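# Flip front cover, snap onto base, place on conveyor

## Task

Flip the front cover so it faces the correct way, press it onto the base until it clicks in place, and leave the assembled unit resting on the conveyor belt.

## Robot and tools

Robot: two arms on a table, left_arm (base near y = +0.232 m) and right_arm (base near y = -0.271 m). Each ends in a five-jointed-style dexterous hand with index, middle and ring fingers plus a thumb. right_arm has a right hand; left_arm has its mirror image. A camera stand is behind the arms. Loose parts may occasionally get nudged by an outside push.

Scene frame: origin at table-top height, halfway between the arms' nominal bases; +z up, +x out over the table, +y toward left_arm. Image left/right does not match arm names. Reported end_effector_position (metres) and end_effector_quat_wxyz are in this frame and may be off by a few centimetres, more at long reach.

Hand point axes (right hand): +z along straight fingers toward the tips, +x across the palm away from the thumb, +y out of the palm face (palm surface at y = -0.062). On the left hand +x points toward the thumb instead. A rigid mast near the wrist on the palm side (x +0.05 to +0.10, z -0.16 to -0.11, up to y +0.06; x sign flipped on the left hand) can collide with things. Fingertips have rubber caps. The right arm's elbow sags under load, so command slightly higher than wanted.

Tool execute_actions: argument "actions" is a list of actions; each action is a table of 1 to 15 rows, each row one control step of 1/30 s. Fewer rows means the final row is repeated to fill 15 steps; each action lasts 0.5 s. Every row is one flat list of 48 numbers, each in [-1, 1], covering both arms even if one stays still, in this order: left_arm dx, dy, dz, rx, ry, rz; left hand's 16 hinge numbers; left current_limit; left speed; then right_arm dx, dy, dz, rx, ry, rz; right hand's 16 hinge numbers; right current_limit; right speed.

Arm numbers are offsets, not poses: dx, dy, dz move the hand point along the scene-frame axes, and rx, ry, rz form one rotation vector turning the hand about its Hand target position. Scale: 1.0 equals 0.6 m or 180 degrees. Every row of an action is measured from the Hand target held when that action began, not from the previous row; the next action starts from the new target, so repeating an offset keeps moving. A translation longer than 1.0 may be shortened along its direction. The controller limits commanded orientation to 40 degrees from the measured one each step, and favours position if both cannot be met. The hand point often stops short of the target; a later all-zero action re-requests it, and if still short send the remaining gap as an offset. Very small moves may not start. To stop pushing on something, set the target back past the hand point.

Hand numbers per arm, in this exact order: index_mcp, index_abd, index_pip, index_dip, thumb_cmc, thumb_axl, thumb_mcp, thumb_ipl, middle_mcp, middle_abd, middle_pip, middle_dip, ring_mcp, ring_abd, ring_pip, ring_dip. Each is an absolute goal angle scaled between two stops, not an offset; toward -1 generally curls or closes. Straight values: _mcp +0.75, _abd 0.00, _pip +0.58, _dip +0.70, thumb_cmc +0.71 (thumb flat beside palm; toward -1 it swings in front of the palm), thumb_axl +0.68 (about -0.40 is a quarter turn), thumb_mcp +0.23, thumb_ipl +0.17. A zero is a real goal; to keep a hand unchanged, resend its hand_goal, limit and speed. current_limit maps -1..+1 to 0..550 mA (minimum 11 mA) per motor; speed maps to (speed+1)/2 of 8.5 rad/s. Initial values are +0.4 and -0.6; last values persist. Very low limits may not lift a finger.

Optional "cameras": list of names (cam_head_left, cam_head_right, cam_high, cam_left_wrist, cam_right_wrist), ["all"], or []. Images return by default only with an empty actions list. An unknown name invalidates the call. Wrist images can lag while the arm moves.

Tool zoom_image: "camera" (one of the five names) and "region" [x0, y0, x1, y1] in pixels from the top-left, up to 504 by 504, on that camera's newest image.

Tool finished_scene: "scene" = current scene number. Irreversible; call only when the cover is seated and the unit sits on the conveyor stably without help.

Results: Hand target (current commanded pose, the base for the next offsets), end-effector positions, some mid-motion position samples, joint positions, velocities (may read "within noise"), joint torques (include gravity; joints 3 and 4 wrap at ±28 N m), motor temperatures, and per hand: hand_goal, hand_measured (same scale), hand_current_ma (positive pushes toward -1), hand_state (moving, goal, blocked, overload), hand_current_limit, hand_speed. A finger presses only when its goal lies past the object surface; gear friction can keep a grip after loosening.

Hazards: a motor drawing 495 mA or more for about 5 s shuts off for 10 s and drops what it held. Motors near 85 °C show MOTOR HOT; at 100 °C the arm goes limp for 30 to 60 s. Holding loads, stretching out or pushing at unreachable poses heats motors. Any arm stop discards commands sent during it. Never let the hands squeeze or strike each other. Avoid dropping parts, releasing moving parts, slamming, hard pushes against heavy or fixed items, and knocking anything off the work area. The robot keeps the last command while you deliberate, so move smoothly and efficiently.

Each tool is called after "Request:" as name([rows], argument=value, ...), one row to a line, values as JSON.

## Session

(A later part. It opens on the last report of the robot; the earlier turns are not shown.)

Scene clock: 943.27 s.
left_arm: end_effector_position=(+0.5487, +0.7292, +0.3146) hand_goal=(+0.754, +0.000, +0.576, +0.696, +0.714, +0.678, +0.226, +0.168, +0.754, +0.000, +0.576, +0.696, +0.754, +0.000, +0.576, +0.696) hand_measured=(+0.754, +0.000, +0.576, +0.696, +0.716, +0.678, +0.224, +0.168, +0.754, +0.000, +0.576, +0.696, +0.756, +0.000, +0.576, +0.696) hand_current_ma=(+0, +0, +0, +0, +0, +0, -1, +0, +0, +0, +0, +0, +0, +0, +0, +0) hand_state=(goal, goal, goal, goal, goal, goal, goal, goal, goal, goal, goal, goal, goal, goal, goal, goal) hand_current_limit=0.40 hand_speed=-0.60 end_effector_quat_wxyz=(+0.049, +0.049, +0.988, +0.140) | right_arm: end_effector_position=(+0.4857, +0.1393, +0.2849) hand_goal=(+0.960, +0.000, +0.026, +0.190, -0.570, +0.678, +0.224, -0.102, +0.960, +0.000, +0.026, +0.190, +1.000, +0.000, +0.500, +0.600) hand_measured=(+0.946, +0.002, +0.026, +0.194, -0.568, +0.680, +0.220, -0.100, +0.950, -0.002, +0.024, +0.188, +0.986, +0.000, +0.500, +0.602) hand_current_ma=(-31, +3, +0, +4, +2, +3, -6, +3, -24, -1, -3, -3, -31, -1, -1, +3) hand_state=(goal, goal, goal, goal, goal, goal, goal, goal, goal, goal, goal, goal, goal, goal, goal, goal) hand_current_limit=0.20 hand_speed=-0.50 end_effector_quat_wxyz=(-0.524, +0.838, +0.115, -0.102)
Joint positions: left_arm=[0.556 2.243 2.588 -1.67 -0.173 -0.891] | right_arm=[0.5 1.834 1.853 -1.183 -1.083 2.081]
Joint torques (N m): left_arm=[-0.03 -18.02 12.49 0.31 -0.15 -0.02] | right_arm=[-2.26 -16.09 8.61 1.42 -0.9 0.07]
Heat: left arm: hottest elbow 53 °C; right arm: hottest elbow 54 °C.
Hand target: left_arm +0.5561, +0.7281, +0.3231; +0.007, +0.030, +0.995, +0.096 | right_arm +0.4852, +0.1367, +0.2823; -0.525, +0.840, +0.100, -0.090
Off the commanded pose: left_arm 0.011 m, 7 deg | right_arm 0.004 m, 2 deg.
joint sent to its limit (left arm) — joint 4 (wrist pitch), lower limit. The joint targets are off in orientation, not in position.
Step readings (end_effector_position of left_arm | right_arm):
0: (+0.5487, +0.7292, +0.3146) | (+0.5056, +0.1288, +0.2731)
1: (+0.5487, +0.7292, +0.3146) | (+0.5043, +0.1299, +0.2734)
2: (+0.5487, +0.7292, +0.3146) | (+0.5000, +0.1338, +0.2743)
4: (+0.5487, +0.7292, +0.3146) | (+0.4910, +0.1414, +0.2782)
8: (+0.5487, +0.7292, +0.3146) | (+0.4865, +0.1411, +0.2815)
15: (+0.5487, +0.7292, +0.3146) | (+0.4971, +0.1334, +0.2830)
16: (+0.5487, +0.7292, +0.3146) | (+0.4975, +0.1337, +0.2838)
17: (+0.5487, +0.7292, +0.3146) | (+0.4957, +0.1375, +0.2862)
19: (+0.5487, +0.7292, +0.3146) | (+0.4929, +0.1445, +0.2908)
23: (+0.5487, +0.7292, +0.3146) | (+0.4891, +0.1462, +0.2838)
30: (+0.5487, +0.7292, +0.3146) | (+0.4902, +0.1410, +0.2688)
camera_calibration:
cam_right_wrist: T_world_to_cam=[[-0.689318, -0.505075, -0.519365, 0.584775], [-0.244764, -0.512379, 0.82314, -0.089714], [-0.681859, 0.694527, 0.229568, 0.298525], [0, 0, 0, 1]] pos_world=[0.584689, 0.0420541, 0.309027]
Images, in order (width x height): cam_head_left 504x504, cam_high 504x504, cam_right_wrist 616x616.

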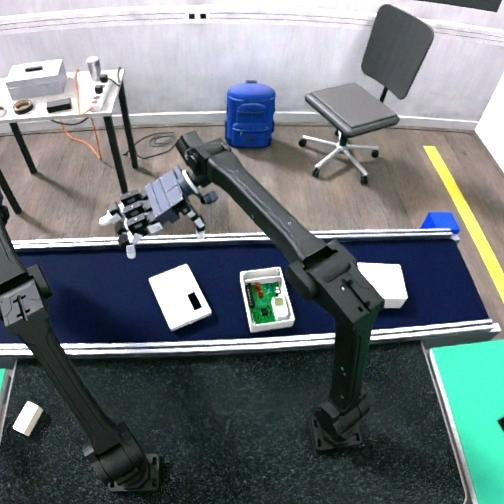

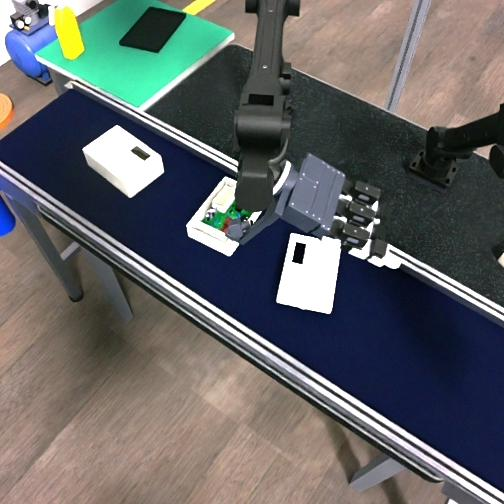

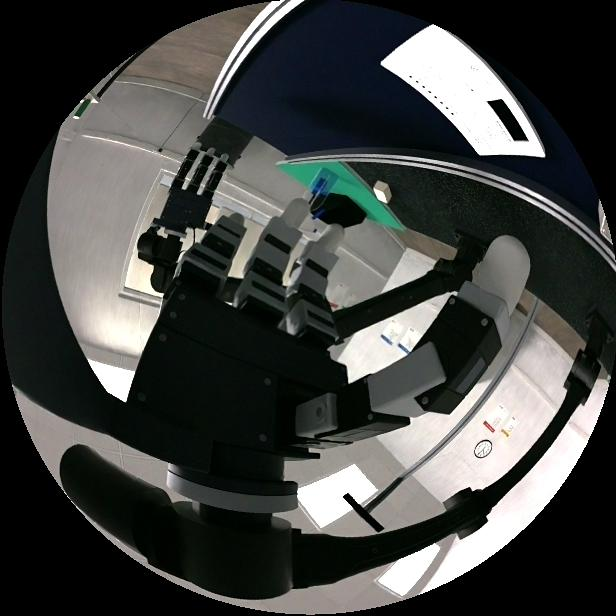

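Request:
execute_actions([
  [[0,0,0,0,0,0,0.754,0,0.576,0.696,0.714,0.678,0.226,0.168,0.754,0,0.576,0.696,0.754,0,0.576,0.696,0.4,-0.6,0,0,-0.085,0,0,0,0.96,0,0.025,0.19,-0.571,0.678,0.2247,-0.1027,0.96,0,0.025,0.19,1.0,0,0.5,0.6,0.2,-0.5]],
  [[0,0,0,0,0,0,0.754,0,0.576,0.696,0.714,0.678,0.226,0.168,0.754,0,0.576,0.696,0.754,0,0.576,0.696,0.4,-0.6,0,0,-0.085,0,0,0,0.96,0,0.025,0.19,-0.571,0.678,0.2247,-0.1027,0.96,0,0.025,0.19,1.0,0,0.5,0.6,0.2,-0.5]],
  [[0,0,0,0,0,0,0.754,0,0.576,0.696,0.714,0.678,0.226,0.168,0.754,0,0.576,0.696,0.754,0,0.576,0.696,0.4,-0.6,0,0,-0.085,0,0,0,0.96,0,0.025,0.19,-0.571,0.678,0.2247,-0.1027,0.96,0,0.025,0.19,1.0,0,0.5,0.6,0.2,-0.5]],
], cameras=["cam_head_left","cam_high","cam_right_wrist"])

Request:
zoom_image(camera="cam_head_left", region=[120, 230, 240, 350])

Request:
zoom_image(camera="cam_high", region=[240, 210, 380, 330])

Scene clock: 967.83 s.
left_arm: end_effector_position=(+0.5487, +0.7292, +0.3146) hand_goal=(+0.754, +0.000, +0.576, +0.696, +0.714, +0.678, +0.226, +0.168, +0.754, +0.000, +0.576, +0.696, +0.754, +0.000, +0.576, +0.696) hand_measured=(+0.754, +0.000, +0.576, +0.696, +0.716, +0.678, +0.224, +0.168, +0.754, +0.000, +0.576, +0.696, +0.756, +0.000, +0.576, +0.696) hand_current_ma=(+0, +0, +0, +0, +0, +0, -1, +0, +0, +0, +0, +0, +0, +0, +0, +0) hand_state=(goal, goal, goal, goal, goal, goal, goal, goal, goal, goal, goal, goal, goal, goal, goal, goal) hand_current_limit=0.40 hand_speed=-0.60 end_effector_quat_wxyz=(+0.049, +0.049, +0.988, +0.140) | right_arm: end_effector_position=(+0.4851, +0.1375, +0.1393) hand_goal=(+0.960, +0.000, +0.026, +0.190, -0.570, +0.678, +0.224, -0.102, +0.960, +0.000, +0.026, +0.190, +1.000, +0.000, +0.500, +0.600) hand_measured=(+0.946, +0.002, +0.026, +0.194, -0.570, +0.680, +0.220, -0.100, +0.950, -0.002, +0.024, +0.188, +0.986, +0.000, +0.500, +0.602) hand_current_ma=(-31, +3, +0, +4, +1, +3, -6, +3, -24, -1, -3, -3, -31, -1, -1, +3) hand_state=(goal, goal, goal, goal, goal, goal, goal, goal, goal, goal, goal, goal, goal, goal, goal, goal) hand_current_limit=0.20 hand_speed=-0.50 end_effector_quat_wxyz=(-0.525, +0.839, +0.115, -0.089)
Joint positions: left_arm=[0.556 2.243 2.588 -1.67 -0.173 -0.891] | right_arm=[0.5 1.876 1.525 -0.774 -1.07 2.1]
Joint torques (N m): left_arm=[-0.03 -18.02 12.48 0.32 -0.14 -0.02] | right_arm=[-2.26 -14.51 8.68 1.51 -0.99 0.04]
Heat: left arm: hottest elbow 54 °C; right arm: hottest elbow 53 °C.
Hand target: left_arm +0.5561, +0.7281, +0.3231; +0.007, +0.030, +0.995, +0.096 | right_arm +0.4851, +0.1366, +0.1291; -0.525, +0.840, +0.100, -0.090
Off the commanded pose: left_arm 0.011 m, 7 deg | right_arm 0.010 m, 2 deg.
joint sent to its limit (left arm) — joint 4 (wrist pitch), lower limit. The joint targets are off in orientation, not in position.
joint sent to its limit (right arm) — joint 6 (wrist roll), upper limit. The joint targets still meet the commanded pose.
Step readings (end_effector_position of left_arm | right_arm):
0: (+0.5487, +0.7292, +0.3146) | (+0.4857, +0.1393, +0.2849)
1: (+0.5487, +0.7292, +0.3146) | (+0.4857, +0.1393, +0.2841)
2: (+0.5487, +0.7292, +0.3146) | (+0.4866, +0.1398, +0.2820)
4: (+0.5487, +0.7292, +0.3146) | (+0.4863, +0.1392, +0.2714)
8: (+0.5487, +0.7292, +0.3146) | (+0.4831, +0.1361, +0.2448)
15: (+0.5487, +0.7292, +0.3146) | (+0.4846, +0.1371, +0.2375)
16: (+0.5487, +0.7292, +0.3146) | (+0.4849, +0.1373, +0.2370)
17: (+0.5487, +0.7292, +0.3146) | (+0.4859, +0.1379, +0.2349)
19: (+0.5487, +0.7292, +0.3146) | (+0.4871, +0.1387, +0.2260)
23: (+0.5487, +0.7292, +0.3146) | (+0.4823, +0.1358, +0.2026)
30: (+0.5487, +0.7292, +0.3146) | (+0.4843, +0.1370, +0.1920)
31: (+0.5487, +0.7292, +0.3146) | (+0.4847, +0.1373, +0.1918)
32: (+0.5487, +0.7292, +0.3146) | (+0.4859, +0.1379, +0.1901)
34: (+0.5487, +0.7292, +0.3146) | (+0.4873, +0.1388, +0.1823)
38: (+0.5487, +0.7292, +0.3146) | (+0.4838, +0.1367, +0.1590)
45: (+0.5487, +0.7292, +0.3146) | (+0.4845, +0.1371, +0.1392)
camera_calibration:
cam_right_wrist: T_world_to_cam=[[-0.68448, -0.493591, -0.536521, 0.506284], [-0.269942, -0.512032, 0.815448, 0.0423405], [-0.677213, 0.702987, 0.217235, 0.331095], [0, 0, 0, 1]] pos_world=[0.582193, 0.0388218, 0.16518]
Images, in order (width x height): cam_head_left 504x504, cam_high 504x504, cam_right_wrist 616x616.

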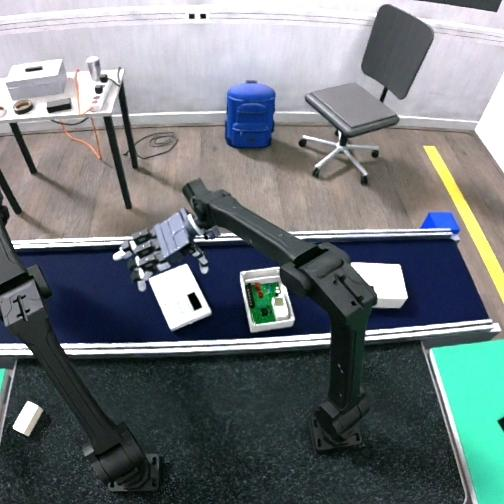

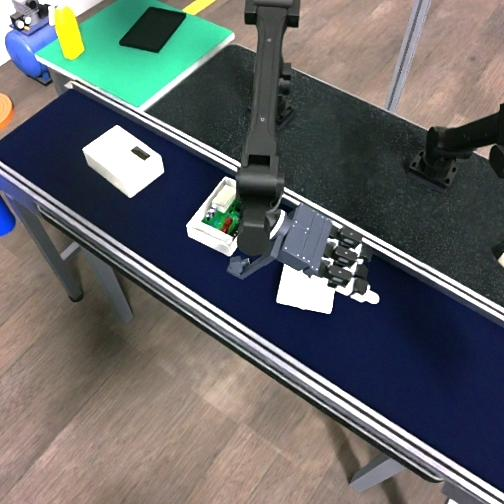

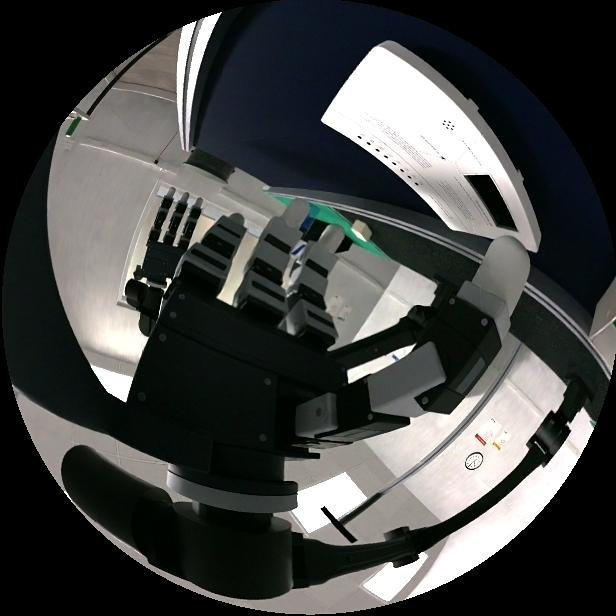

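Scaled by 4.200.

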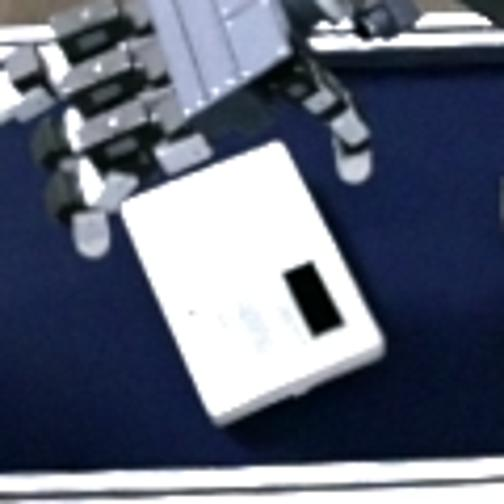

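Scaled by 3.600.

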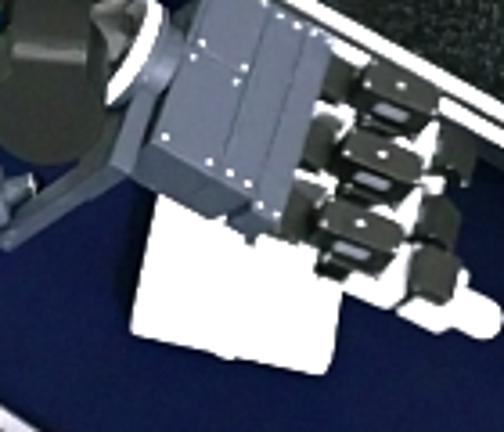

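Request:
execute_actions([
  [[0,0,0,0,0,0,0.754,0,0.576,0.696,0.714,0.678,0.226,0.168,0.754,0,0.576,0.696,0.754,0,0.576,0.696,0.4,-0.6,-0.0172,-0.012,-0.055,0,0,0.0167,0.96,0,0.025,0.19,-0.571,0.678,0.2247,-0.1027,0.96,0,0.025,0.19,1.0,0,0.5,0.6,0.2,-0.5]],
], cameras=["cam_head_left","cam_high","cam_right_wrist"])

Request:
zoom_image(camera="cam_head_left", region=[120, 230, 240, 350])

Request:
zoom_image(camera="cam_right_wrist", region=[300, 0, 600, 300])

Scene clock: 996.63 s.
left_arm: end_effector_position=(+0.5487, +0.7292, +0.3146) hand_goal=(+0.754, +0.000, +0.576, +0.696, +0.714, +0.678, +0.226, +0.168, +0.754, +0.000, +0.576, +0.696, +0.754, +0.000, +0.576, +0.696) hand_measured=(+0.754, +0.000, +0.576, +0.696, +0.716, +0.678, +0.224, +0.168, +0.754, +0.000, +0.576, +0.696, +0.756, +0.000, +0.576, +0.696) hand_current_ma=(+0, +0, +0, +0, +0, +0, -1, +0, +0, +0, +0, +0, +0, +0, +0, +0) hand_state=(goal, goal, goal, goal, goal, goal, goal, goal, goal, goal, goal, goal, goal, goal, goal, goal) hand_current_limit=0.40 hand_speed=-0.60 end_effector_quat_wxyz=(+0.049, +0.049, +0.988, +0.140) | right_arm: end_effector_position=(+0.4741, +0.1316, +0.1106) hand_goal=(+0.960, +0.000, +0.026, +0.190, -0.570, +0.678, +0.224, -0.102, +0.960, +0.000, +0.026, +0.190, +1.000, +0.000, +0.500, +0.600) hand_measured=(+0.946, +0.002, +0.026, +0.194, -0.570, +0.680, +0.220, -0.100, +0.950, -0.002, +0.024, +0.188, +0.986, +0.000, +0.500, +0.602) hand_current_ma=(-31, +3, +0, +4, +1, +3, -6, +3, -24, -1, -3, -3, -31, -1, -1, +3) hand_state=(goal, goal, goal, goal, goal, goal, goal, goal, goal, goal, goal, goal, goal, goal, goal, goal) hand_current_limit=0.20 hand_speed=-0.50 end_effector_quat_wxyz=(-0.523, +0.837, +0.123, -0.101)
Joint positions: left_arm=[0.556 2.243 2.588 -1.67 -0.173 -0.891] | right_arm=[0.5 1.894 1.473 -0.758 -1.084 2.054]
Joint torques (N m): left_arm=[-0.03 -18.02 12.46 0.31 -0.15 -0.02] | right_arm=[-2.43 -13.86 8.06 1.39 -1.18 -0.21]
Motor temperatures (°C): left_arm=[28 46 54 29 29 28] | right_arm=[27 37 50 25 30 25]
Heat: left arm: hottest elbow 54 °C; right arm: hottest elbow 50 °C.
Hand target: left_arm +0.5561, +0.7281, +0.3231; +0.007, +0.030, +0.995, +0.096 | right_arm +0.4748, +0.1294, +0.0962; -0.522, +0.838, +0.122, -0.104
Off the commanded pose: left_arm 0.011 m, 7 deg | right_arm 0.015 m, 0 deg.
joint sent to its limit (left arm) — joint 4 (wrist pitch), lower limit. The joint targets are off in orientation, not in position.
Step readings (end_effector_position of left_arm | right_arm):
0: (+0.5487, +0.7292, +0.3146) | (+0.4851, +0.1375, +0.1393)
1: (+0.5487, +0.7292, +0.3146) | (+0.4852, +0.1376, +0.1393)
2: (+0.5487, +0.7292, +0.3146) | (+0.4848, +0.1375, +0.1385)
4: (+0.5487, +0.7292, +0.3146) | (+0.4823, +0.1369, +0.1346)
8: (+0.5487, +0.7292, +0.3146) | (+0.4746, +0.1323, +0.1211)
15: (+0.5487, +0.7292, +0.3146) | (+0.4736, +0.1313, +0.1105)
camera_calibration:
cam_right_wrist: T_world_to_cam=[[-0.678048, -0.512624, -0.526751, 0.478816], [-0.246906, -0.516154, 0.820136, 0.0489106], [-0.692306, 0.68615, 0.223407, 0.342645], [0, 0, 0, 1]] pos_world=[0.573951, 0.0355923, 0.135554]
Images, in order (width x height): cam_head_left 504x504, cam_high 504x504, cam_right_wrist 616x616.

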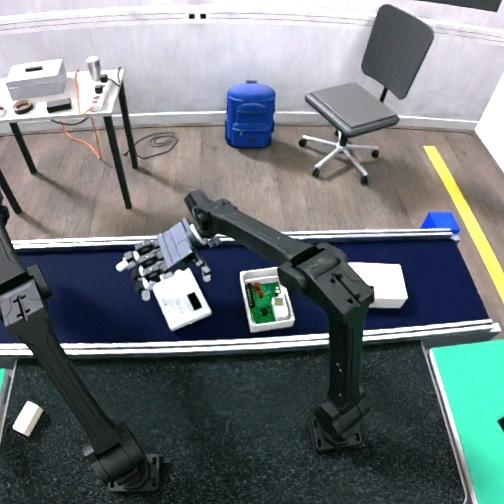

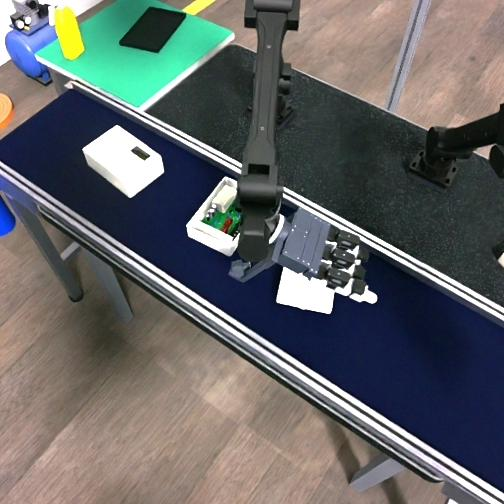

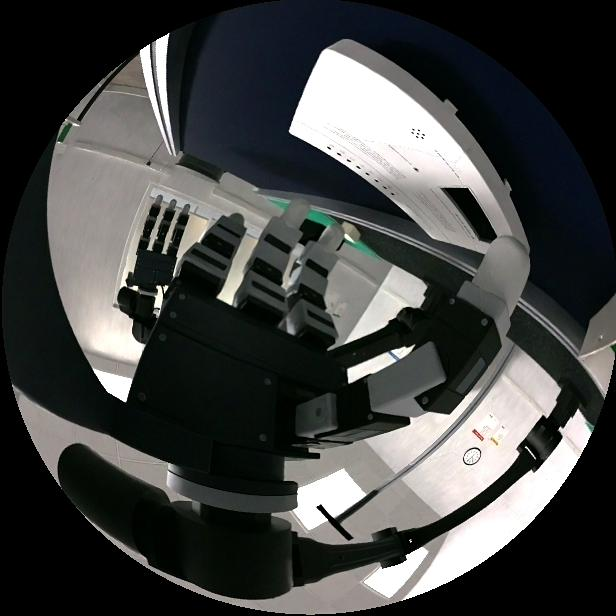

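Scaled by 4.200.

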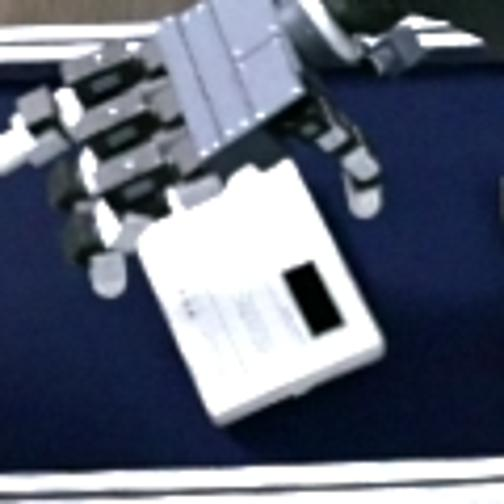

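Scaled by 1.680 from the camera's 616x616 image, which has a finer 880x880 frame.

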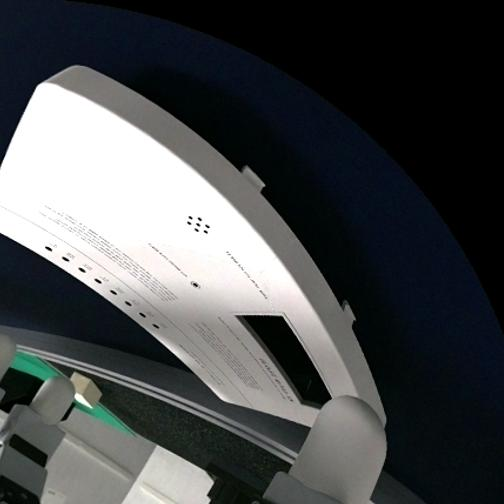

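Request:
zoom_image(camera="cam_head_left", region=[120, 215, 220, 315])

Request:
zoom_image(camera="cam_high", region=[260, 200, 380, 320])

Scaled by 5.040.

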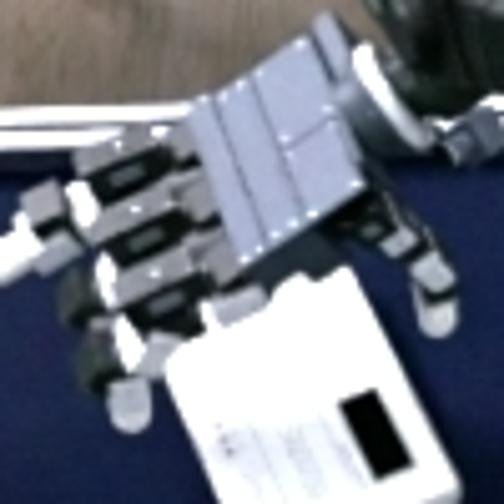

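Scaled by 4.200.

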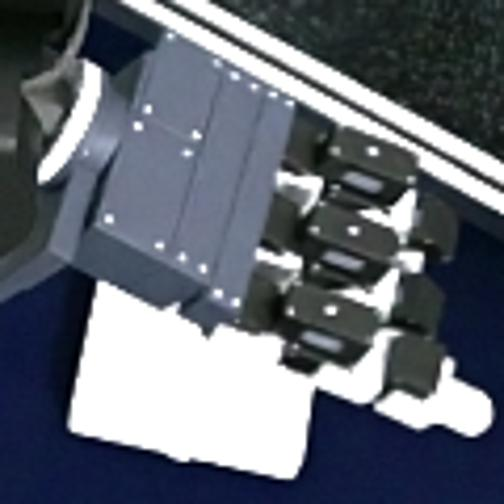

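Request:
execute_actions([
  [[0,0,0,0,0,0,0.754,0,0.576,0.696,0.714,0.678,0.226,0.168,0.754,0,0.576,0.696,0.754,0,0.576,0.696,0.4,-0.6,0.0017,-0.005,-0.035,0,0,0.0206,0.96,0,0.025,0.19,-0.571,0.678,0.2247,-0.1027,0.96,0,0.025,0.19,1.0,0,0.5,0.6,0.2,-0.5]],
], cameras=["cam_head_left","cam_high","cam_right_wrist"])

Request:
zoom_image(camera="cam_head_left", region=[120, 230, 220, 330])

Request:
zoom_image(camera="cam_high", region=[260, 200, 380, 320])

Scene clock: 1019.00 s.
left_arm: end_effector_position=(+0.5487, +0.7292, +0.3146) hand_goal=(+0.754, +0.000, +0.576, +0.696, +0.714, +0.678, +0.226, +0.168, +0.754, +0.000, +0.576, +0.696, +0.754, +0.000, +0.576, +0.696) hand_measured=(+0.754, +0.000, +0.576, +0.696, +0.716, +0.678, +0.224, +0.168, +0.754, +0.000, +0.576, +0.696, +0.756, +0.000, +0.576, +0.696) hand_current_ma=(+0, +0, +0, +0, +0, +0, -1, +0, +0, +0, +0, +0, +0, +0, +0, +0) hand_state=(goal, goal, goal, goal, goal, goal, goal, goal, goal, goal, goal, goal, goal, goal, goal, goal) hand_current_limit=0.40 hand_speed=-0.60 end_effector_quat_wxyz=(+0.049, +0.049, +0.988, +0.140) | right_arm: end_effector_position=(+0.4659, +0.1244, +0.0745) hand_goal=(+0.960, +0.000, +0.026, +0.190, -0.570, +0.678, +0.224, -0.102, +0.960, +0.000, +0.026, +0.190, +1.000, +0.000, +0.500, +0.600) hand_measured=(+0.946, +0.002, +0.026, +0.194, -0.570, +0.680, +0.220, -0.100, +0.950, -0.002, +0.024, +0.188, +0.986, +0.000, +0.500, +0.602) hand_current_ma=(-31, +3, +0, +4, +1, +3, -6, +3, -24, -1, -3, -3, -31, -1, -1, +3) hand_state=(goal, goal, goal, goal, goal, goal, goal, goal, goal, goal, goal, goal, goal, goal, goal, goal) hand_current_limit=0.20 hand_speed=-0.50 end_effector_quat_wxyz=(-0.516, +0.835, +0.146, -0.125)
Joint positions: left_arm=[0.556 2.243 2.588 -1.67 -0.173 -0.891] | right_arm=[0.497 1.955 1.473 -0.84 -1.105 1.912]
Joint torques (N m): left_arm=[-0.03 -18.08 12.46 0.31 -0.15 -0.02] | right_arm=[-2.61 -14.33 11.07 0.25 -1.22 -0.22]
Heat: left arm: hottest elbow 54 °C; right arm: hottest elbow 50 °C.
Hand target: left_arm +0.5561, +0.7281, +0.3231; +0.007, +0.030, +0.995, +0.096 | right_arm +0.4759, +0.1265, +0.0752; -0.519, +0.833, +0.149, -0.121
Off the commanded pose: left_arm 0.011 m, 7 deg | right_arm 0.010 m, 1 deg.
joint sent to its limit (left arm) — joint 4 (wrist pitch), lower limit. The joint targets are off in orientation, not in position.
Step readings (end_effector_position of left_arm | right_arm):
0: (+0.5487, +0.7292, +0.3146) | (+0.4742, +0.1316, +0.1106)
1: (+0.5487, +0.7292, +0.3146) | (+0.4742, +0.1317, +0.1106)
2: (+0.5487, +0.7292, +0.3146) | (+0.4743, +0.1322, +0.1103)
4: (+0.5487, +0.7292, +0.3146) | (+0.4731, +0.1322, +0.1079)
8: (+0.5487, +0.7292, +0.3146) | (+0.4699, +0.1286, +0.0936)
15: (+0.5487, +0.7292, +0.3146) | (+0.4658, +0.1247, +0.0749)
camera_calibration:
cam_right_wrist: T_world_to_cam=[[-0.650694, -0.560986, -0.511754, 0.442664], [-0.200294, -0.523277, 0.82829, 0.0512918], [-0.732448, 0.641464, 0.228131, 0.373973], [0, 0, 0, 1]] pos_world=[0.572228, 0.0352777, 0.0987358]
Images, in order (width x height): cam_head_left 504x504, cam_high 504x504, cam_right_wrist 616x616.

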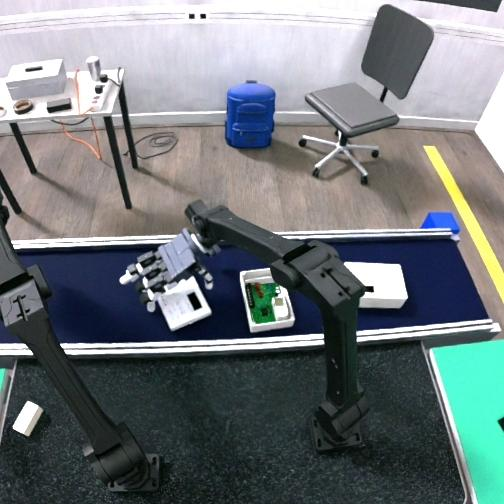

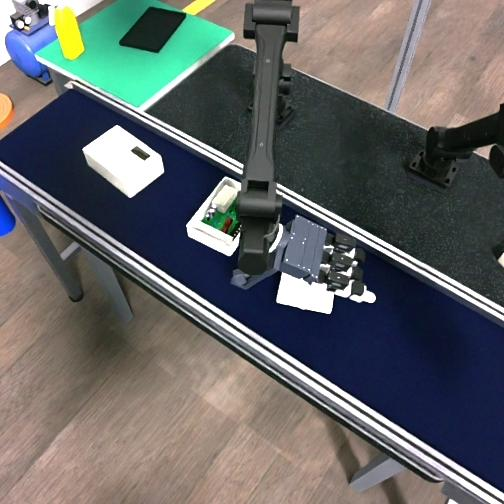

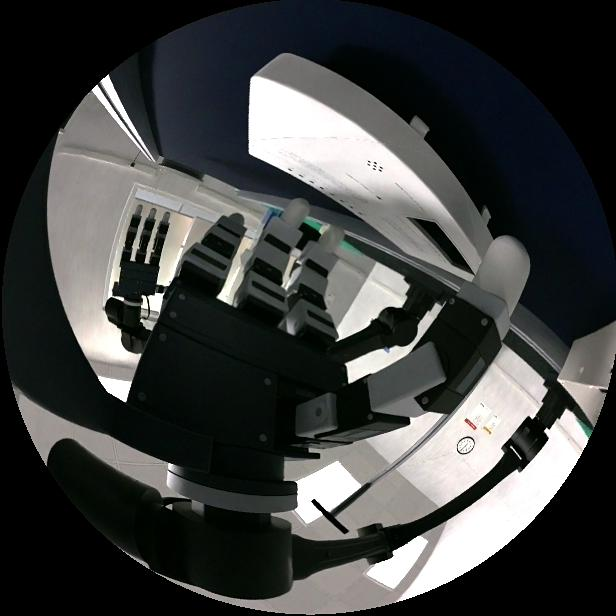

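Scaled by 5.040.

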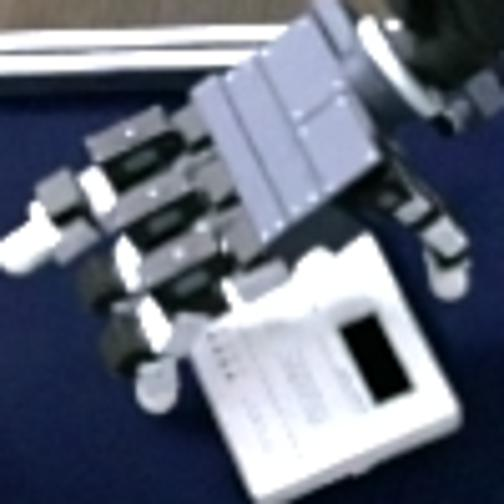

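Scaled by 4.200.

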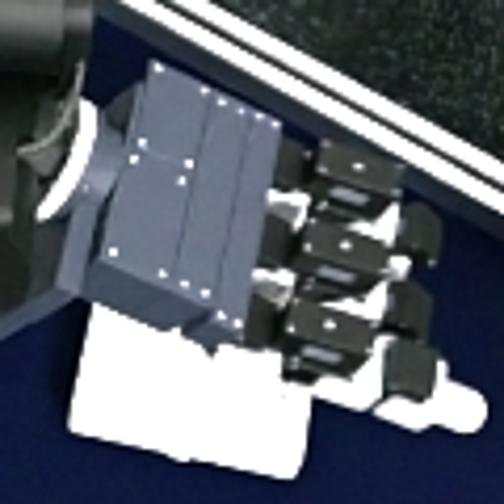

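Request:
execute_actions([
  [[0,0,0,0,0,0,0.754,0,0.576,0.696,0.714,0.678,0.226,0.168,0.754,0,0.576,0.696,0.754,0,0.576,0.696,0.4,-0.6,0.003,0.003,-0.024,0,0,0,0.96,0,0.025,0.19,-0.571,0.678,0.2247,-0.1027,0.96,0,0.025,0.19,1.0,0,0.5,0.6,0.2,-0.5]],
], cameras=["cam_head_left","cam_high","cam_right_wrist"])

Request:
zoom_image(camera="cam_head_left", region=[120, 230, 220, 330])

Scene clock: 1029.27 s.
left_arm: end_effector_position=(+0.5487, +0.7292, +0.3146) hand_goal=(+0.754, +0.000, +0.576, +0.696, +0.714, +0.678, +0.226, +0.168, +0.754, +0.000, +0.576, +0.696, +0.754, +0.000, +0.576, +0.696) hand_measured=(+0.754, +0.000, +0.576, +0.696, +0.716, +0.678, +0.224, +0.168, +0.754, +0.000, +0.576, +0.696, +0.756, +0.000, +0.576, +0.696) hand_current_ma=(+0, +0, +0, +0, +0, +0, -1, +0, +0, +0, +0, +0, +0, +0, +0, +0) hand_state=(goal, goal, goal, goal, goal, goal, goal, goal, goal, goal, goal, goal, goal, goal, goal, goal) hand_current_limit=0.40 hand_speed=-0.60 end_effector_quat_wxyz=(+0.049, +0.049, +0.988, +0.140) | right_arm: end_effector_position=(+0.4656, +0.1241, +0.0647) hand_goal=(+0.960, +0.000, +0.026, +0.190, -0.570, +0.678, +0.224, -0.102, +0.960, +0.000, +0.026, +0.190, +1.000, +0.000, +0.500, +0.600) hand_measured=(+0.946, +0.002, +0.026, +0.194, -0.570, +0.680, +0.220, -0.100, +0.950, -0.002, +0.024, +0.188, +0.986, +0.000, +0.500, +0.602) hand_current_ma=(-31, +3, +0, +4, +1, +3, -6, +3, -24, -1, -3, -3, -31, -1, -1, +3) hand_state=(goal, goal, goal, goal, goal, goal, goal, goal, goal, goal, goal, goal, goal, goal, goal, goal) hand_current_limit=0.20 hand_speed=-0.50 end_effector_quat_wxyz=(-0.514, +0.836, +0.143, -0.130)
Joint positions: left_arm=[0.556 2.243 2.588 -1.67 -0.173 -0.891] | right_arm=[0.497 1.973 1.473 -0.836 -1.105 1.911]
Joint torques (N m): left_arm=[0.03 -18.02 12.46 0.32 -0.15 -0.02] | right_arm=[-2.55 -13.98 10.58 1.1 -1.22 -0.2]
Heat: left arm: hottest elbow 54 °C; right arm: hottest elbow 51 °C.
Hand target: left_arm +0.5561, +0.7281, +0.3231; +0.007, +0.030, +0.995, +0.096 | right_arm +0.4776, +0.1282, +0.0607; -0.519, +0.833, +0.149, -0.121
Off the commanded pose: left_arm 0.011 m, 7 deg | right_arm 0.013 m, 1 deg.
joint sent to its limit (left arm) — joint 4 (wrist pitch), lower limit. The joint targets are off in orientation, not in position.
Step readings (end_effector_position of left_arm | right_arm):
0: (+0.5487, +0.7292, +0.3146) | (+0.4660, +0.1244, +0.0745)
1: (+0.5487, +0.7292, +0.3146) | (+0.4660, +0.1244, +0.0745)
2: (+0.5487, +0.7292, +0.3146) | (+0.4660, +0.1244, +0.0745)
4: (+0.5487, +0.7292, +0.3146) | (+0.4659, +0.1243, +0.0739)
8: (+0.5487, +0.7292, +0.3146) | (+0.4659, +0.1243, +0.0699)
15: (+0.5487, +0.7292, +0.3146) | (+0.4656, +0.1241, +0.0647)
camera_calibration:
cam_right_wrist: T_world_to_cam=[[-0.655867, -0.564666, -0.50099, 0.439517], [-0.191027, -0.517919, 0.833828, 0.053945], [-0.730306, 0.642583, 0.231819, 0.374823], [0, 0, 0, 1]] pos_world=[0.572305, 0.0352645, 0.0883216]
Images, in order (width x height): cam_head_left 504x504, cam_high 504x504, cam_right_wrist 616x616.

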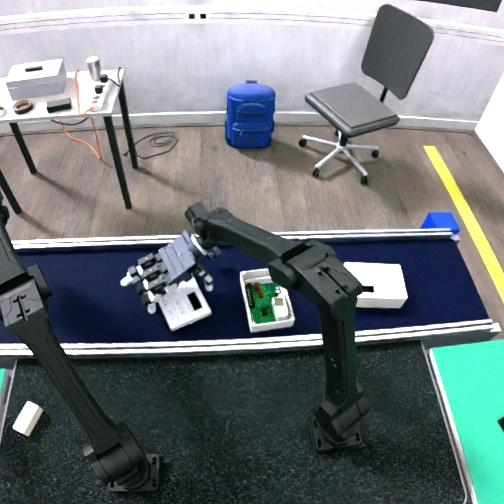

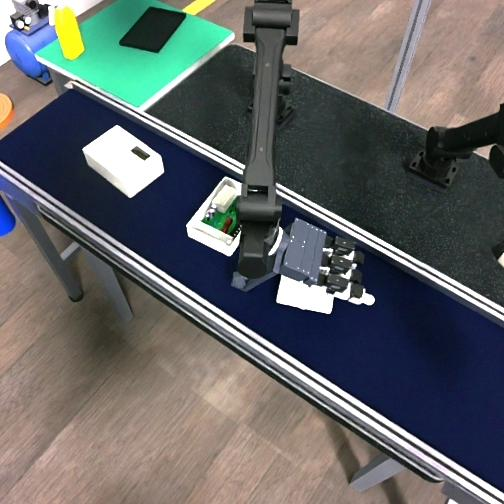

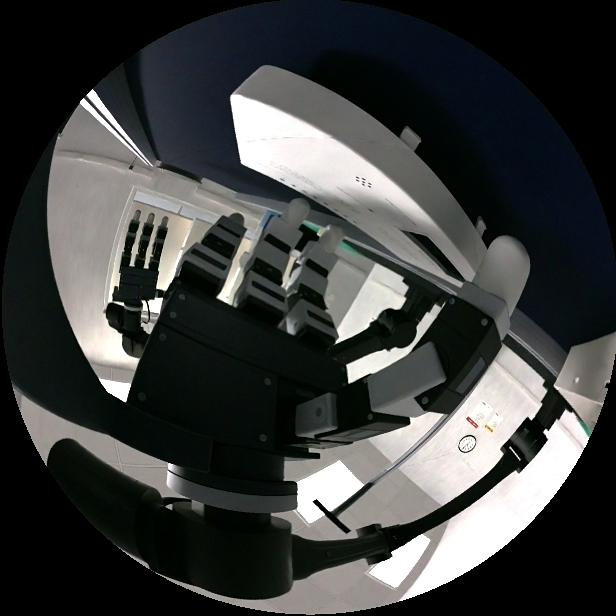

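Scaled by 5.040.

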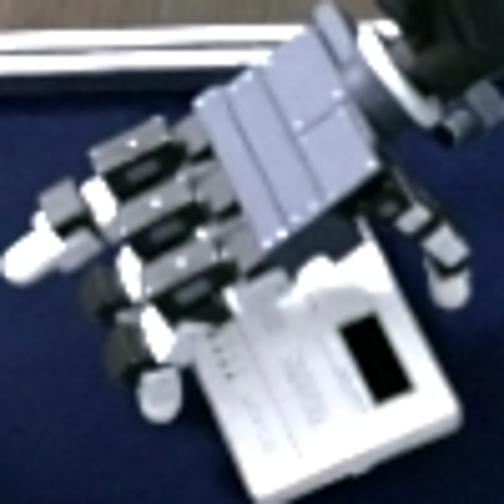

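Request:
execute_actions([
  [[0,0,0,0,0,0,0.754,0,0.576,0.696,0.714,0.678,0.226,0.168,0.754,0,0.576,0.696,0.754,0,0.576,0.696,0.4,-0.6,0,0,-0.005,0,0,0,0.96,0,0.025,0.19,-0.571,0.678,0.2247,-0.1027,0.96,0,0.025,0.19,1.0,0,0.5,0.6,0.2,-0.5]],
  [[0,0,0,0,0,0,0.754,0,0.576,0.696,0.714,0.678,0.226,0.168,0.754,0,0.576,0.696,0.754,0,0.576,0.696,0.4,-0.6,0,0,0,0,0,0,0.85,0,-0.04,0.14,-0.571,0.678,0.06,-0.08,0.85,0,-0.04,0.14,1.0,0,0.5,0.6,0.1,-0.75]],
  [[0,0,0,0,0,0,0.754,0,0.576,0.696,0.714,0.678,0.226,0.168,0.754,0,0.576,0.696,0.754,0,0.576,0.696,0.4,-0.6,0,0,0,0,0,0,0.76,0,-0.12,0.08,-0.571,0.678,0.04,-0.09,0.76,0,-0.12,0.08,1.0,0,0.5,0.6,0.15,-0.75]],
], cameras=["cam_head_left","cam_high","cam_right_wrist"])

Request:
zoom_image(camera="cam_head_left", region=[120, 230, 220, 330])

Scene clock: 1037.17 s.
left_arm: end_effector_position=(+0.5487, +0.7292, +0.3146) hand_goal=(+0.754, +0.000, +0.576, +0.696, +0.714, +0.678, +0.226, +0.168, +0.754, +0.000, +0.576, +0.696, +0.754, +0.000, +0.576, +0.696) hand_measured=(+0.754, +0.000, +0.576, +0.696, +0.716, +0.678, +0.224, +0.168, +0.754, +0.000, +0.576, +0.696, +0.756, +0.000, +0.576, +0.696) hand_current_ma=(+0, +0, +0, +0, +0, +0, -1, +0, +0, +0, +0, +0, +0, +0, +0, +0) hand_state=(goal, goal, goal, goal, goal, goal, goal, goal, goal, goal, goal, goal, goal, goal, goal, goal) hand_current_limit=0.40 hand_speed=-0.60 end_effector_quat_wxyz=(+0.049, +0.049, +0.988, +0.140) | right_arm: end_effector_position=(+0.4666, +0.1253, +0.0649) hand_goal=(+0.760, +0.000, -0.120, +0.080, -0.570, +0.678, +0.040, -0.090, +0.760, +0.000, -0.120, +0.080, +1.000, +0.000, +0.500, +0.600) hand_measured=(+0.824, +0.002, -0.050, +0.120, -0.562, +0.680, +0.096, -0.056, +0.830, -0.002, -0.052, +0.118, +0.986, +0.000, +0.500, +0.602) hand_current_ma=(+227, +2, +232, +112, +13, +3, +245, +133, +252, -1, +220, +106, -31, -1, -1, +3) hand_state=(blocked, goal, blocked, blocked, goal, goal, blocked, blocked, blocked, goal, blocked, blocked, goal, goal, goal, goal) hand_current_limit=0.15 hand_speed=-0.75 end_effector_quat_wxyz=(-0.517, +0.834, +0.144, -0.128)
Joint positions: left_arm=[0.556 2.243 2.588 -1.67 -0.173 -0.891] | right_arm=[0.497 1.973 1.473 -0.829 -1.108 1.911]
Joint torques (N m): left_arm=[-0.03 -18.02 12.48 0.31 -0.15 -0.02] | right_arm=[-2.55 -13.68 10.35 1.11 -1.09 -0.2]
Heat: left arm: hottest elbow 54 °C; right arm: hottest elbow 51 °C.
Hand target: left_arm +0.5561, +0.7281, +0.3231; +0.007, +0.030, +0.995, +0.096 | right_arm +0.4777, +0.1282, +0.0577; -0.519, +0.833, +0.149, -0.121
Off the commanded pose: left_arm 0.011 m, 7 deg | right_arm 0.013 m, 1 deg.
joint sent to its limit (left arm) — joint 4 (wrist pitch), lower limit. The joint targets are off in orientation, not in position.
Step readings (end_effector_position of left_arm | right_arm):
0: (+0.5487, +0.7292, +0.3146) | (+0.4656, +0.1241, +0.0647)
1: (+0.5487, +0.7292, +0.3146) | (+0.4656, +0.1241, +0.0647)
2: (+0.5487, +0.7292, +0.3146) | (+0.4658, +0.1242, +0.0647)
4: (+0.5487, +0.7292, +0.3146) | (+0.4661, +0.1244, +0.0647)
8: (+0.5487, +0.7292, +0.3146) | (+0.4667, +0.1247, +0.0647)
15: (+0.5487, +0.7292, +0.3146) | (+0.4669, +0.1249, +0.0647)
16: (+0.5487, +0.7292, +0.3146) | (+0.4668, +0.1249, +0.0647)
17: (+0.5487, +0.7292, +0.3146) | (+0.4669, +0.1250, +0.0647)
19: (+0.5487, +0.7292, +0.3146) | (+0.4669, +0.1250, +0.0647)
23: (+0.5487, +0.7292, +0.3146) | (+0.4668, +0.1250, +0.0646)
30: (+0.5487, +0.7292, +0.3146) | (+0.4668, +0.1250, +0.0646)
31: (+0.5487, +0.7292, +0.3146) | (+0.4668, +0.1250, +0.0646)
32: (+0.5487, +0.7292, +0.3146) | (+0.4668, +0.1250, +0.0646)
34: (+0.5487, +0.7292, +0.3146) | (+0.4668, +0.1251, +0.0647)
38: (+0.5487, +0.7292, +0.3146) | (+0.4666, +0.1253, +0.0649)
45: (+0.5487, +0.7292, +0.3146) | (+0.4666, +0.1253, +0.0649)
camera_calibration:
cam_right_wrist: T_world_to_cam=[[-0.653256, -0.562083, -0.507265, 0.439758], [-0.194059, -0.523299, 0.829759, 0.0569129], [-0.731845, 0.640484, 0.232771, 0.375624], [0, 0, 0, 1]] pos_world=[0.573218, 0.0363816, 0.0884154]
Images, in order (width x height): cam_head_left 504x504, cam_high 504x504, cam_right_wrist 616x616.

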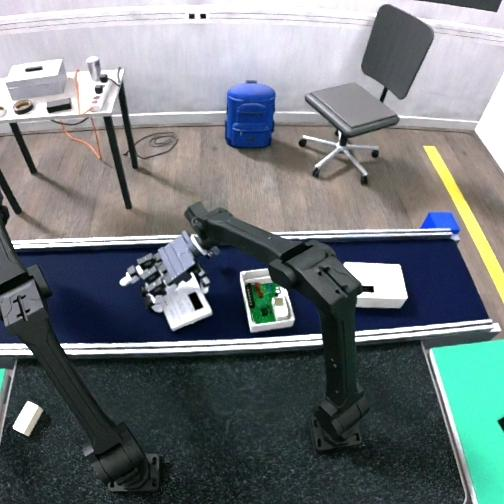

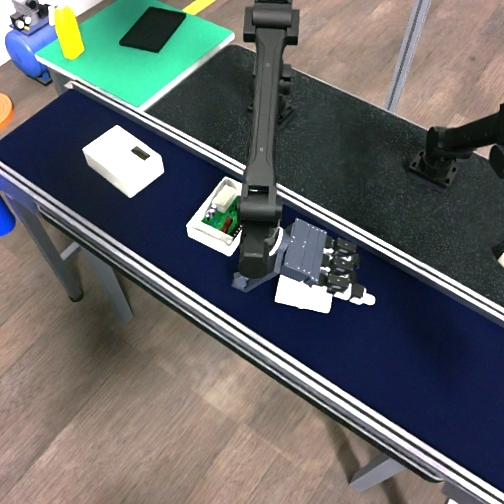

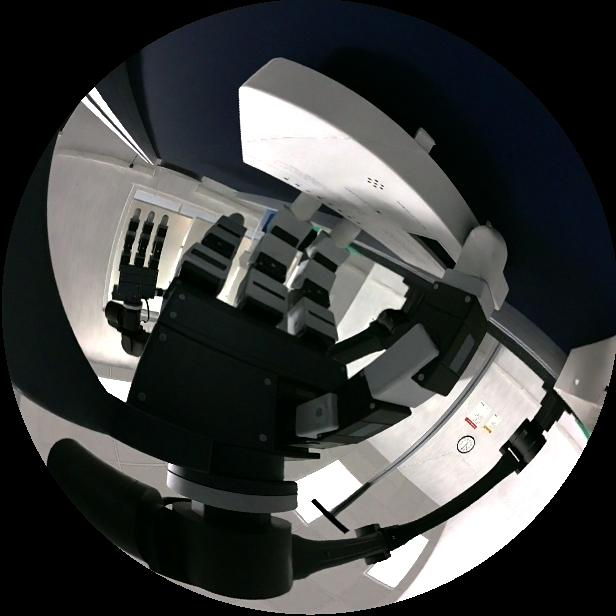

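Scaled by 5.040.

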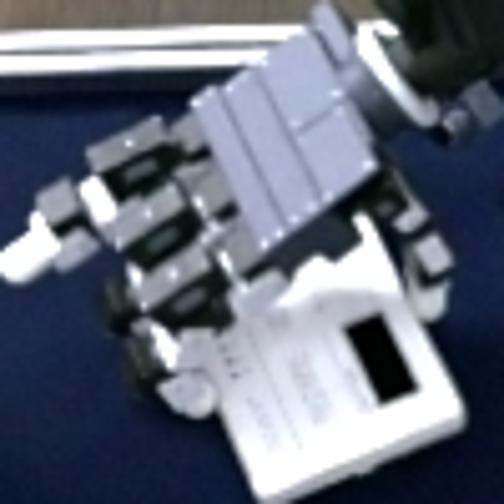

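Request:
execute_actions([
  [[0,0,0,0,0,0,0.754,0,0.576,0.696,0.714,0.678,0.226,0.168,0.754,0,0.576,0.696,0.754,0,0.576,0.696,0.4,-0.6,0.01,0,0.03,0,0,0,0.76,0,-0.12,0.08,-0.571,0.678,0.04,-0.09,0.76,0,-0.12,0.08,1.0,0,0.5,0.6,0.15,-0.75]],
  [[0,0,0,0,0,0,0.754,0,0.576,0.696,0.714,0.678,0.226,0.168,0.754,0,0.576,0.696,0.754,0,0.576,0.696,0.4,-0.6,0.01,0,0.05,0,0,0,0.76,0,-0.12,0.08,-0.571,0.678,0.04,-0.09,0.76,0,-0.12,0.08,1.0,0,0.5,0.6,0.15,-0.75]],
  [[0,0,0,0,0,0,0.754,0,0.576,0.696,0.714,0.678,0.226,0.168,0.754,0,0.576,0.696,0.754,0,0.576,0.696,0.4,-0.6,0,0,0.07,0,0,0,0.76,0,-0.12,0.08,-0.571,0.678,0.04,-0.09,0.76,0,-0.12,0.08,1.0,0,0.5,0.6,0.15,-0.75]],
  [[0,0,0,0,0,0,0.754,0,0.576,0.696,0.714,0.678,0.226,0.168,0.754,0,0.576,0.696,0.754,0,0.576,0.696,0.4,-0.6,0,0,0.07,0,0,0,0.76,0,-0.12,0.08,-0.571,0.678,0.04,-0.09,0.76,0,-0.12,0.08,1.0,0,0.5,0.6,0.15,-0.75]],
], cameras=["cam_head_left","cam_high","cam_right_wrist"])

Scene clock: 1049.57 s.
left_arm: end_effector_position=(+0.5487, +0.7292, +0.3146) hand_goal=(+0.754, +0.000, +0.576, +0.696, +0.714, +0.678, +0.226, +0.168, +0.754, +0.000, +0.576, +0.696, +0.754, +0.000, +0.576, +0.696) hand_measured=(+0.754, +0.000, +0.576, +0.696, +0.716, +0.678, +0.224, +0.168, +0.754, +0.000, +0.576, +0.696, +0.756, +0.000, +0.576, +0.696) hand_current_ma=(+0, +0, +0, +0, +0, +0, -1, +0, +0, +0, +0, +0, +0, +0, +0, +0) hand_state=(goal, goal, goal, goal, goal, goal, goal, goal, goal, goal, goal, goal, goal, goal, goal, goal) hand_current_limit=0.40 hand_speed=-0.60 end_effector_quat_wxyz=(+0.049, +0.049, +0.988, +0.140) | right_arm: end_effector_position=(+0.4717, +0.1221, +0.1639) hand_goal=(+0.760, +0.000, -0.120, +0.080, -0.570, +0.678, +0.040, -0.090, +0.760, +0.000, -0.120, +0.080, +1.000, +0.000, +0.500, +0.600) hand_measured=(+0.816, +0.000, -0.052, +0.120, -0.560, +0.680, +0.102, -0.052, +0.824, -0.002, -0.058, +0.112, +0.986, +0.000, +0.500, +0.602) hand_current_ma=(+191, +0, +224, +112, +20, +4, +271, +157, +225, -3, +198, +88, -31, -1, -1, +3) hand_state=(blocked, goal, blocked, blocked, goal, goal, blocked, blocked, blocked, goal, blocked, blocked, goal, goal, goal, goal) hand_current_limit=0.15 hand_speed=-0.75 end_effector_quat_wxyz=(-0.509, +0.838, +0.134, -0.146)
Joint positions: left_arm=[0.556 2.243 2.588 -1.67 -0.173 -0.891] | right_arm=[0.489 1.911 1.657 -1.139 -1.108 1.889]
Joint torques (N m): left_arm=[-0.03 -18.08 12.48 0.32 -0.15 -0.02] | right_arm=[-2.61 -16.44 14.49 0.1 -1.17 -0.17]
Heat: left arm: hottest elbow 54 °C; right arm: hottest elbow 52 °C.
Hand target: left_arm +0.5561, +0.7281, +0.3231; +0.007, +0.030, +0.995, +0.096 | right_arm +0.4896, +0.1283, +0.1897; -0.519, +0.833, +0.150, -0.121
Off the commanded pose: left_arm 0.011 m, 7 deg | right_arm 0.032 m, 4 deg.
joint sent to its limit (left arm) — joint 4 (wrist pitch), lower limit. The joint targets are off in orientation, not in position.
Step readings (end_effector_position of left_arm | right_arm):
0: (+0.5487, +0.7292, +0.3146) | (+0.4666, +0.1253, +0.0649)
1: (+0.5487, +0.7292, +0.3146) | (+0.4666, +0.1253, +0.0649)
2: (+0.5487, +0.7292, +0.3146) | (+0.4666, +0.1253, +0.0649)
4: (+0.5487, +0.7292, +0.3146) | (+0.4659, +0.1248, +0.0648)
8: (+0.5487, +0.7292, +0.3146) | (+0.4639, +0.1233, +0.0651)
15: (+0.5487, +0.7292, +0.3146) | (+0.4633, +0.1220, +0.0652)
16: (+0.5487, +0.7292, +0.3146) | (+0.4633, +0.1220, +0.0654)
17: (+0.5487, +0.7292, +0.3146) | (+0.4627, +0.1217, +0.0663)
19: (+0.5487, +0.7292, +0.3146) | (+0.4619, +0.1207, +0.0693)
23: (+0.5487, +0.7292, +0.3146) | (+0.4653, +0.1207, +0.0775)
30: (+0.5487, +0.7292, +0.3146) | (+0.4685, +0.1204, +0.0829)
31: (+0.5487, +0.7292, +0.3146) | (+0.4683, +0.1202, +0.0830)
32: (+0.5487, +0.7292, +0.3146) | (+0.4673, +0.1197, +0.0840)
34: (+0.5487, +0.7292, +0.3146) | (+0.4652, +0.1184, +0.0873)
38: (+0.5487, +0.7292, +0.3146) | (+0.4652, +0.1184, +0.1020)
45: (+0.5487, +0.7292, +0.3146) | (+0.4709, +0.1217, +0.1234)
46: (+0.5487, +0.7292, +0.3146) | (+0.4712, +0.1219, +0.1242)
47: (+0.5487, +0.7292, +0.3146) | (+0.4705, +0.1215, +0.1255)
49: (+0.5487, +0.7292, +0.3146) | (+0.4684, +0.1203, +0.1295)
53: (+0.5487, +0.7292, +0.3146) | (+0.4680, +0.1200, +0.1432)
60: (+0.5487, +0.7292, +0.3146) | (+0.4722, +0.1224, +0.1630)
camera_calibration:
cam_right_wrist: T_world_to_cam=[[-0.670671, -0.574695, -0.468962, 0.495003], [-0.16216, -0.503343, 0.848735, -0.0464945], [-0.723812, 0.645269, 0.244385, 0.352013], [0, 0, 0, 1]] pos_world=[0.579236, 0.0339303, 0.185573]
Images, in order (width x height): cam_head_left 504x504, cam_high 504x504, cam_right_wrist 616x616.

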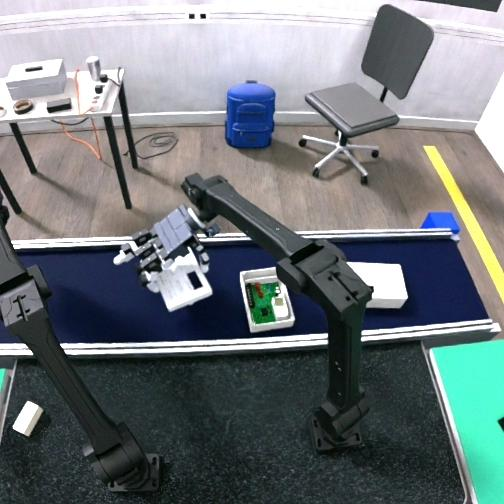

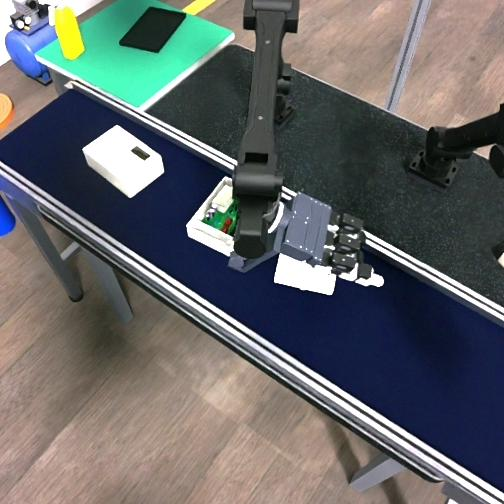

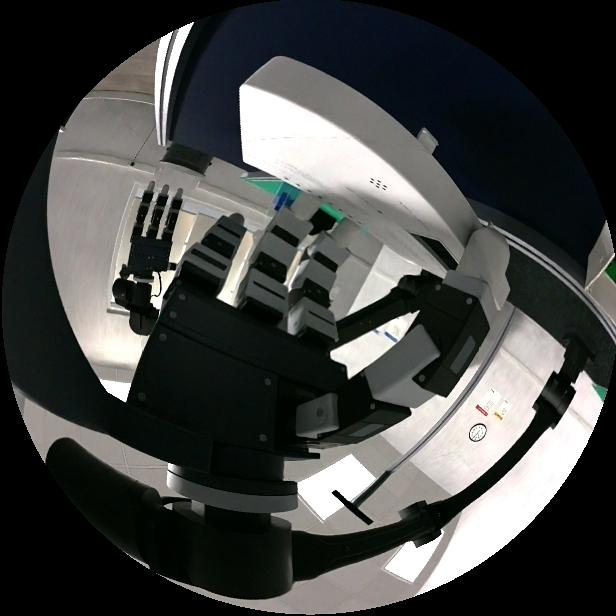

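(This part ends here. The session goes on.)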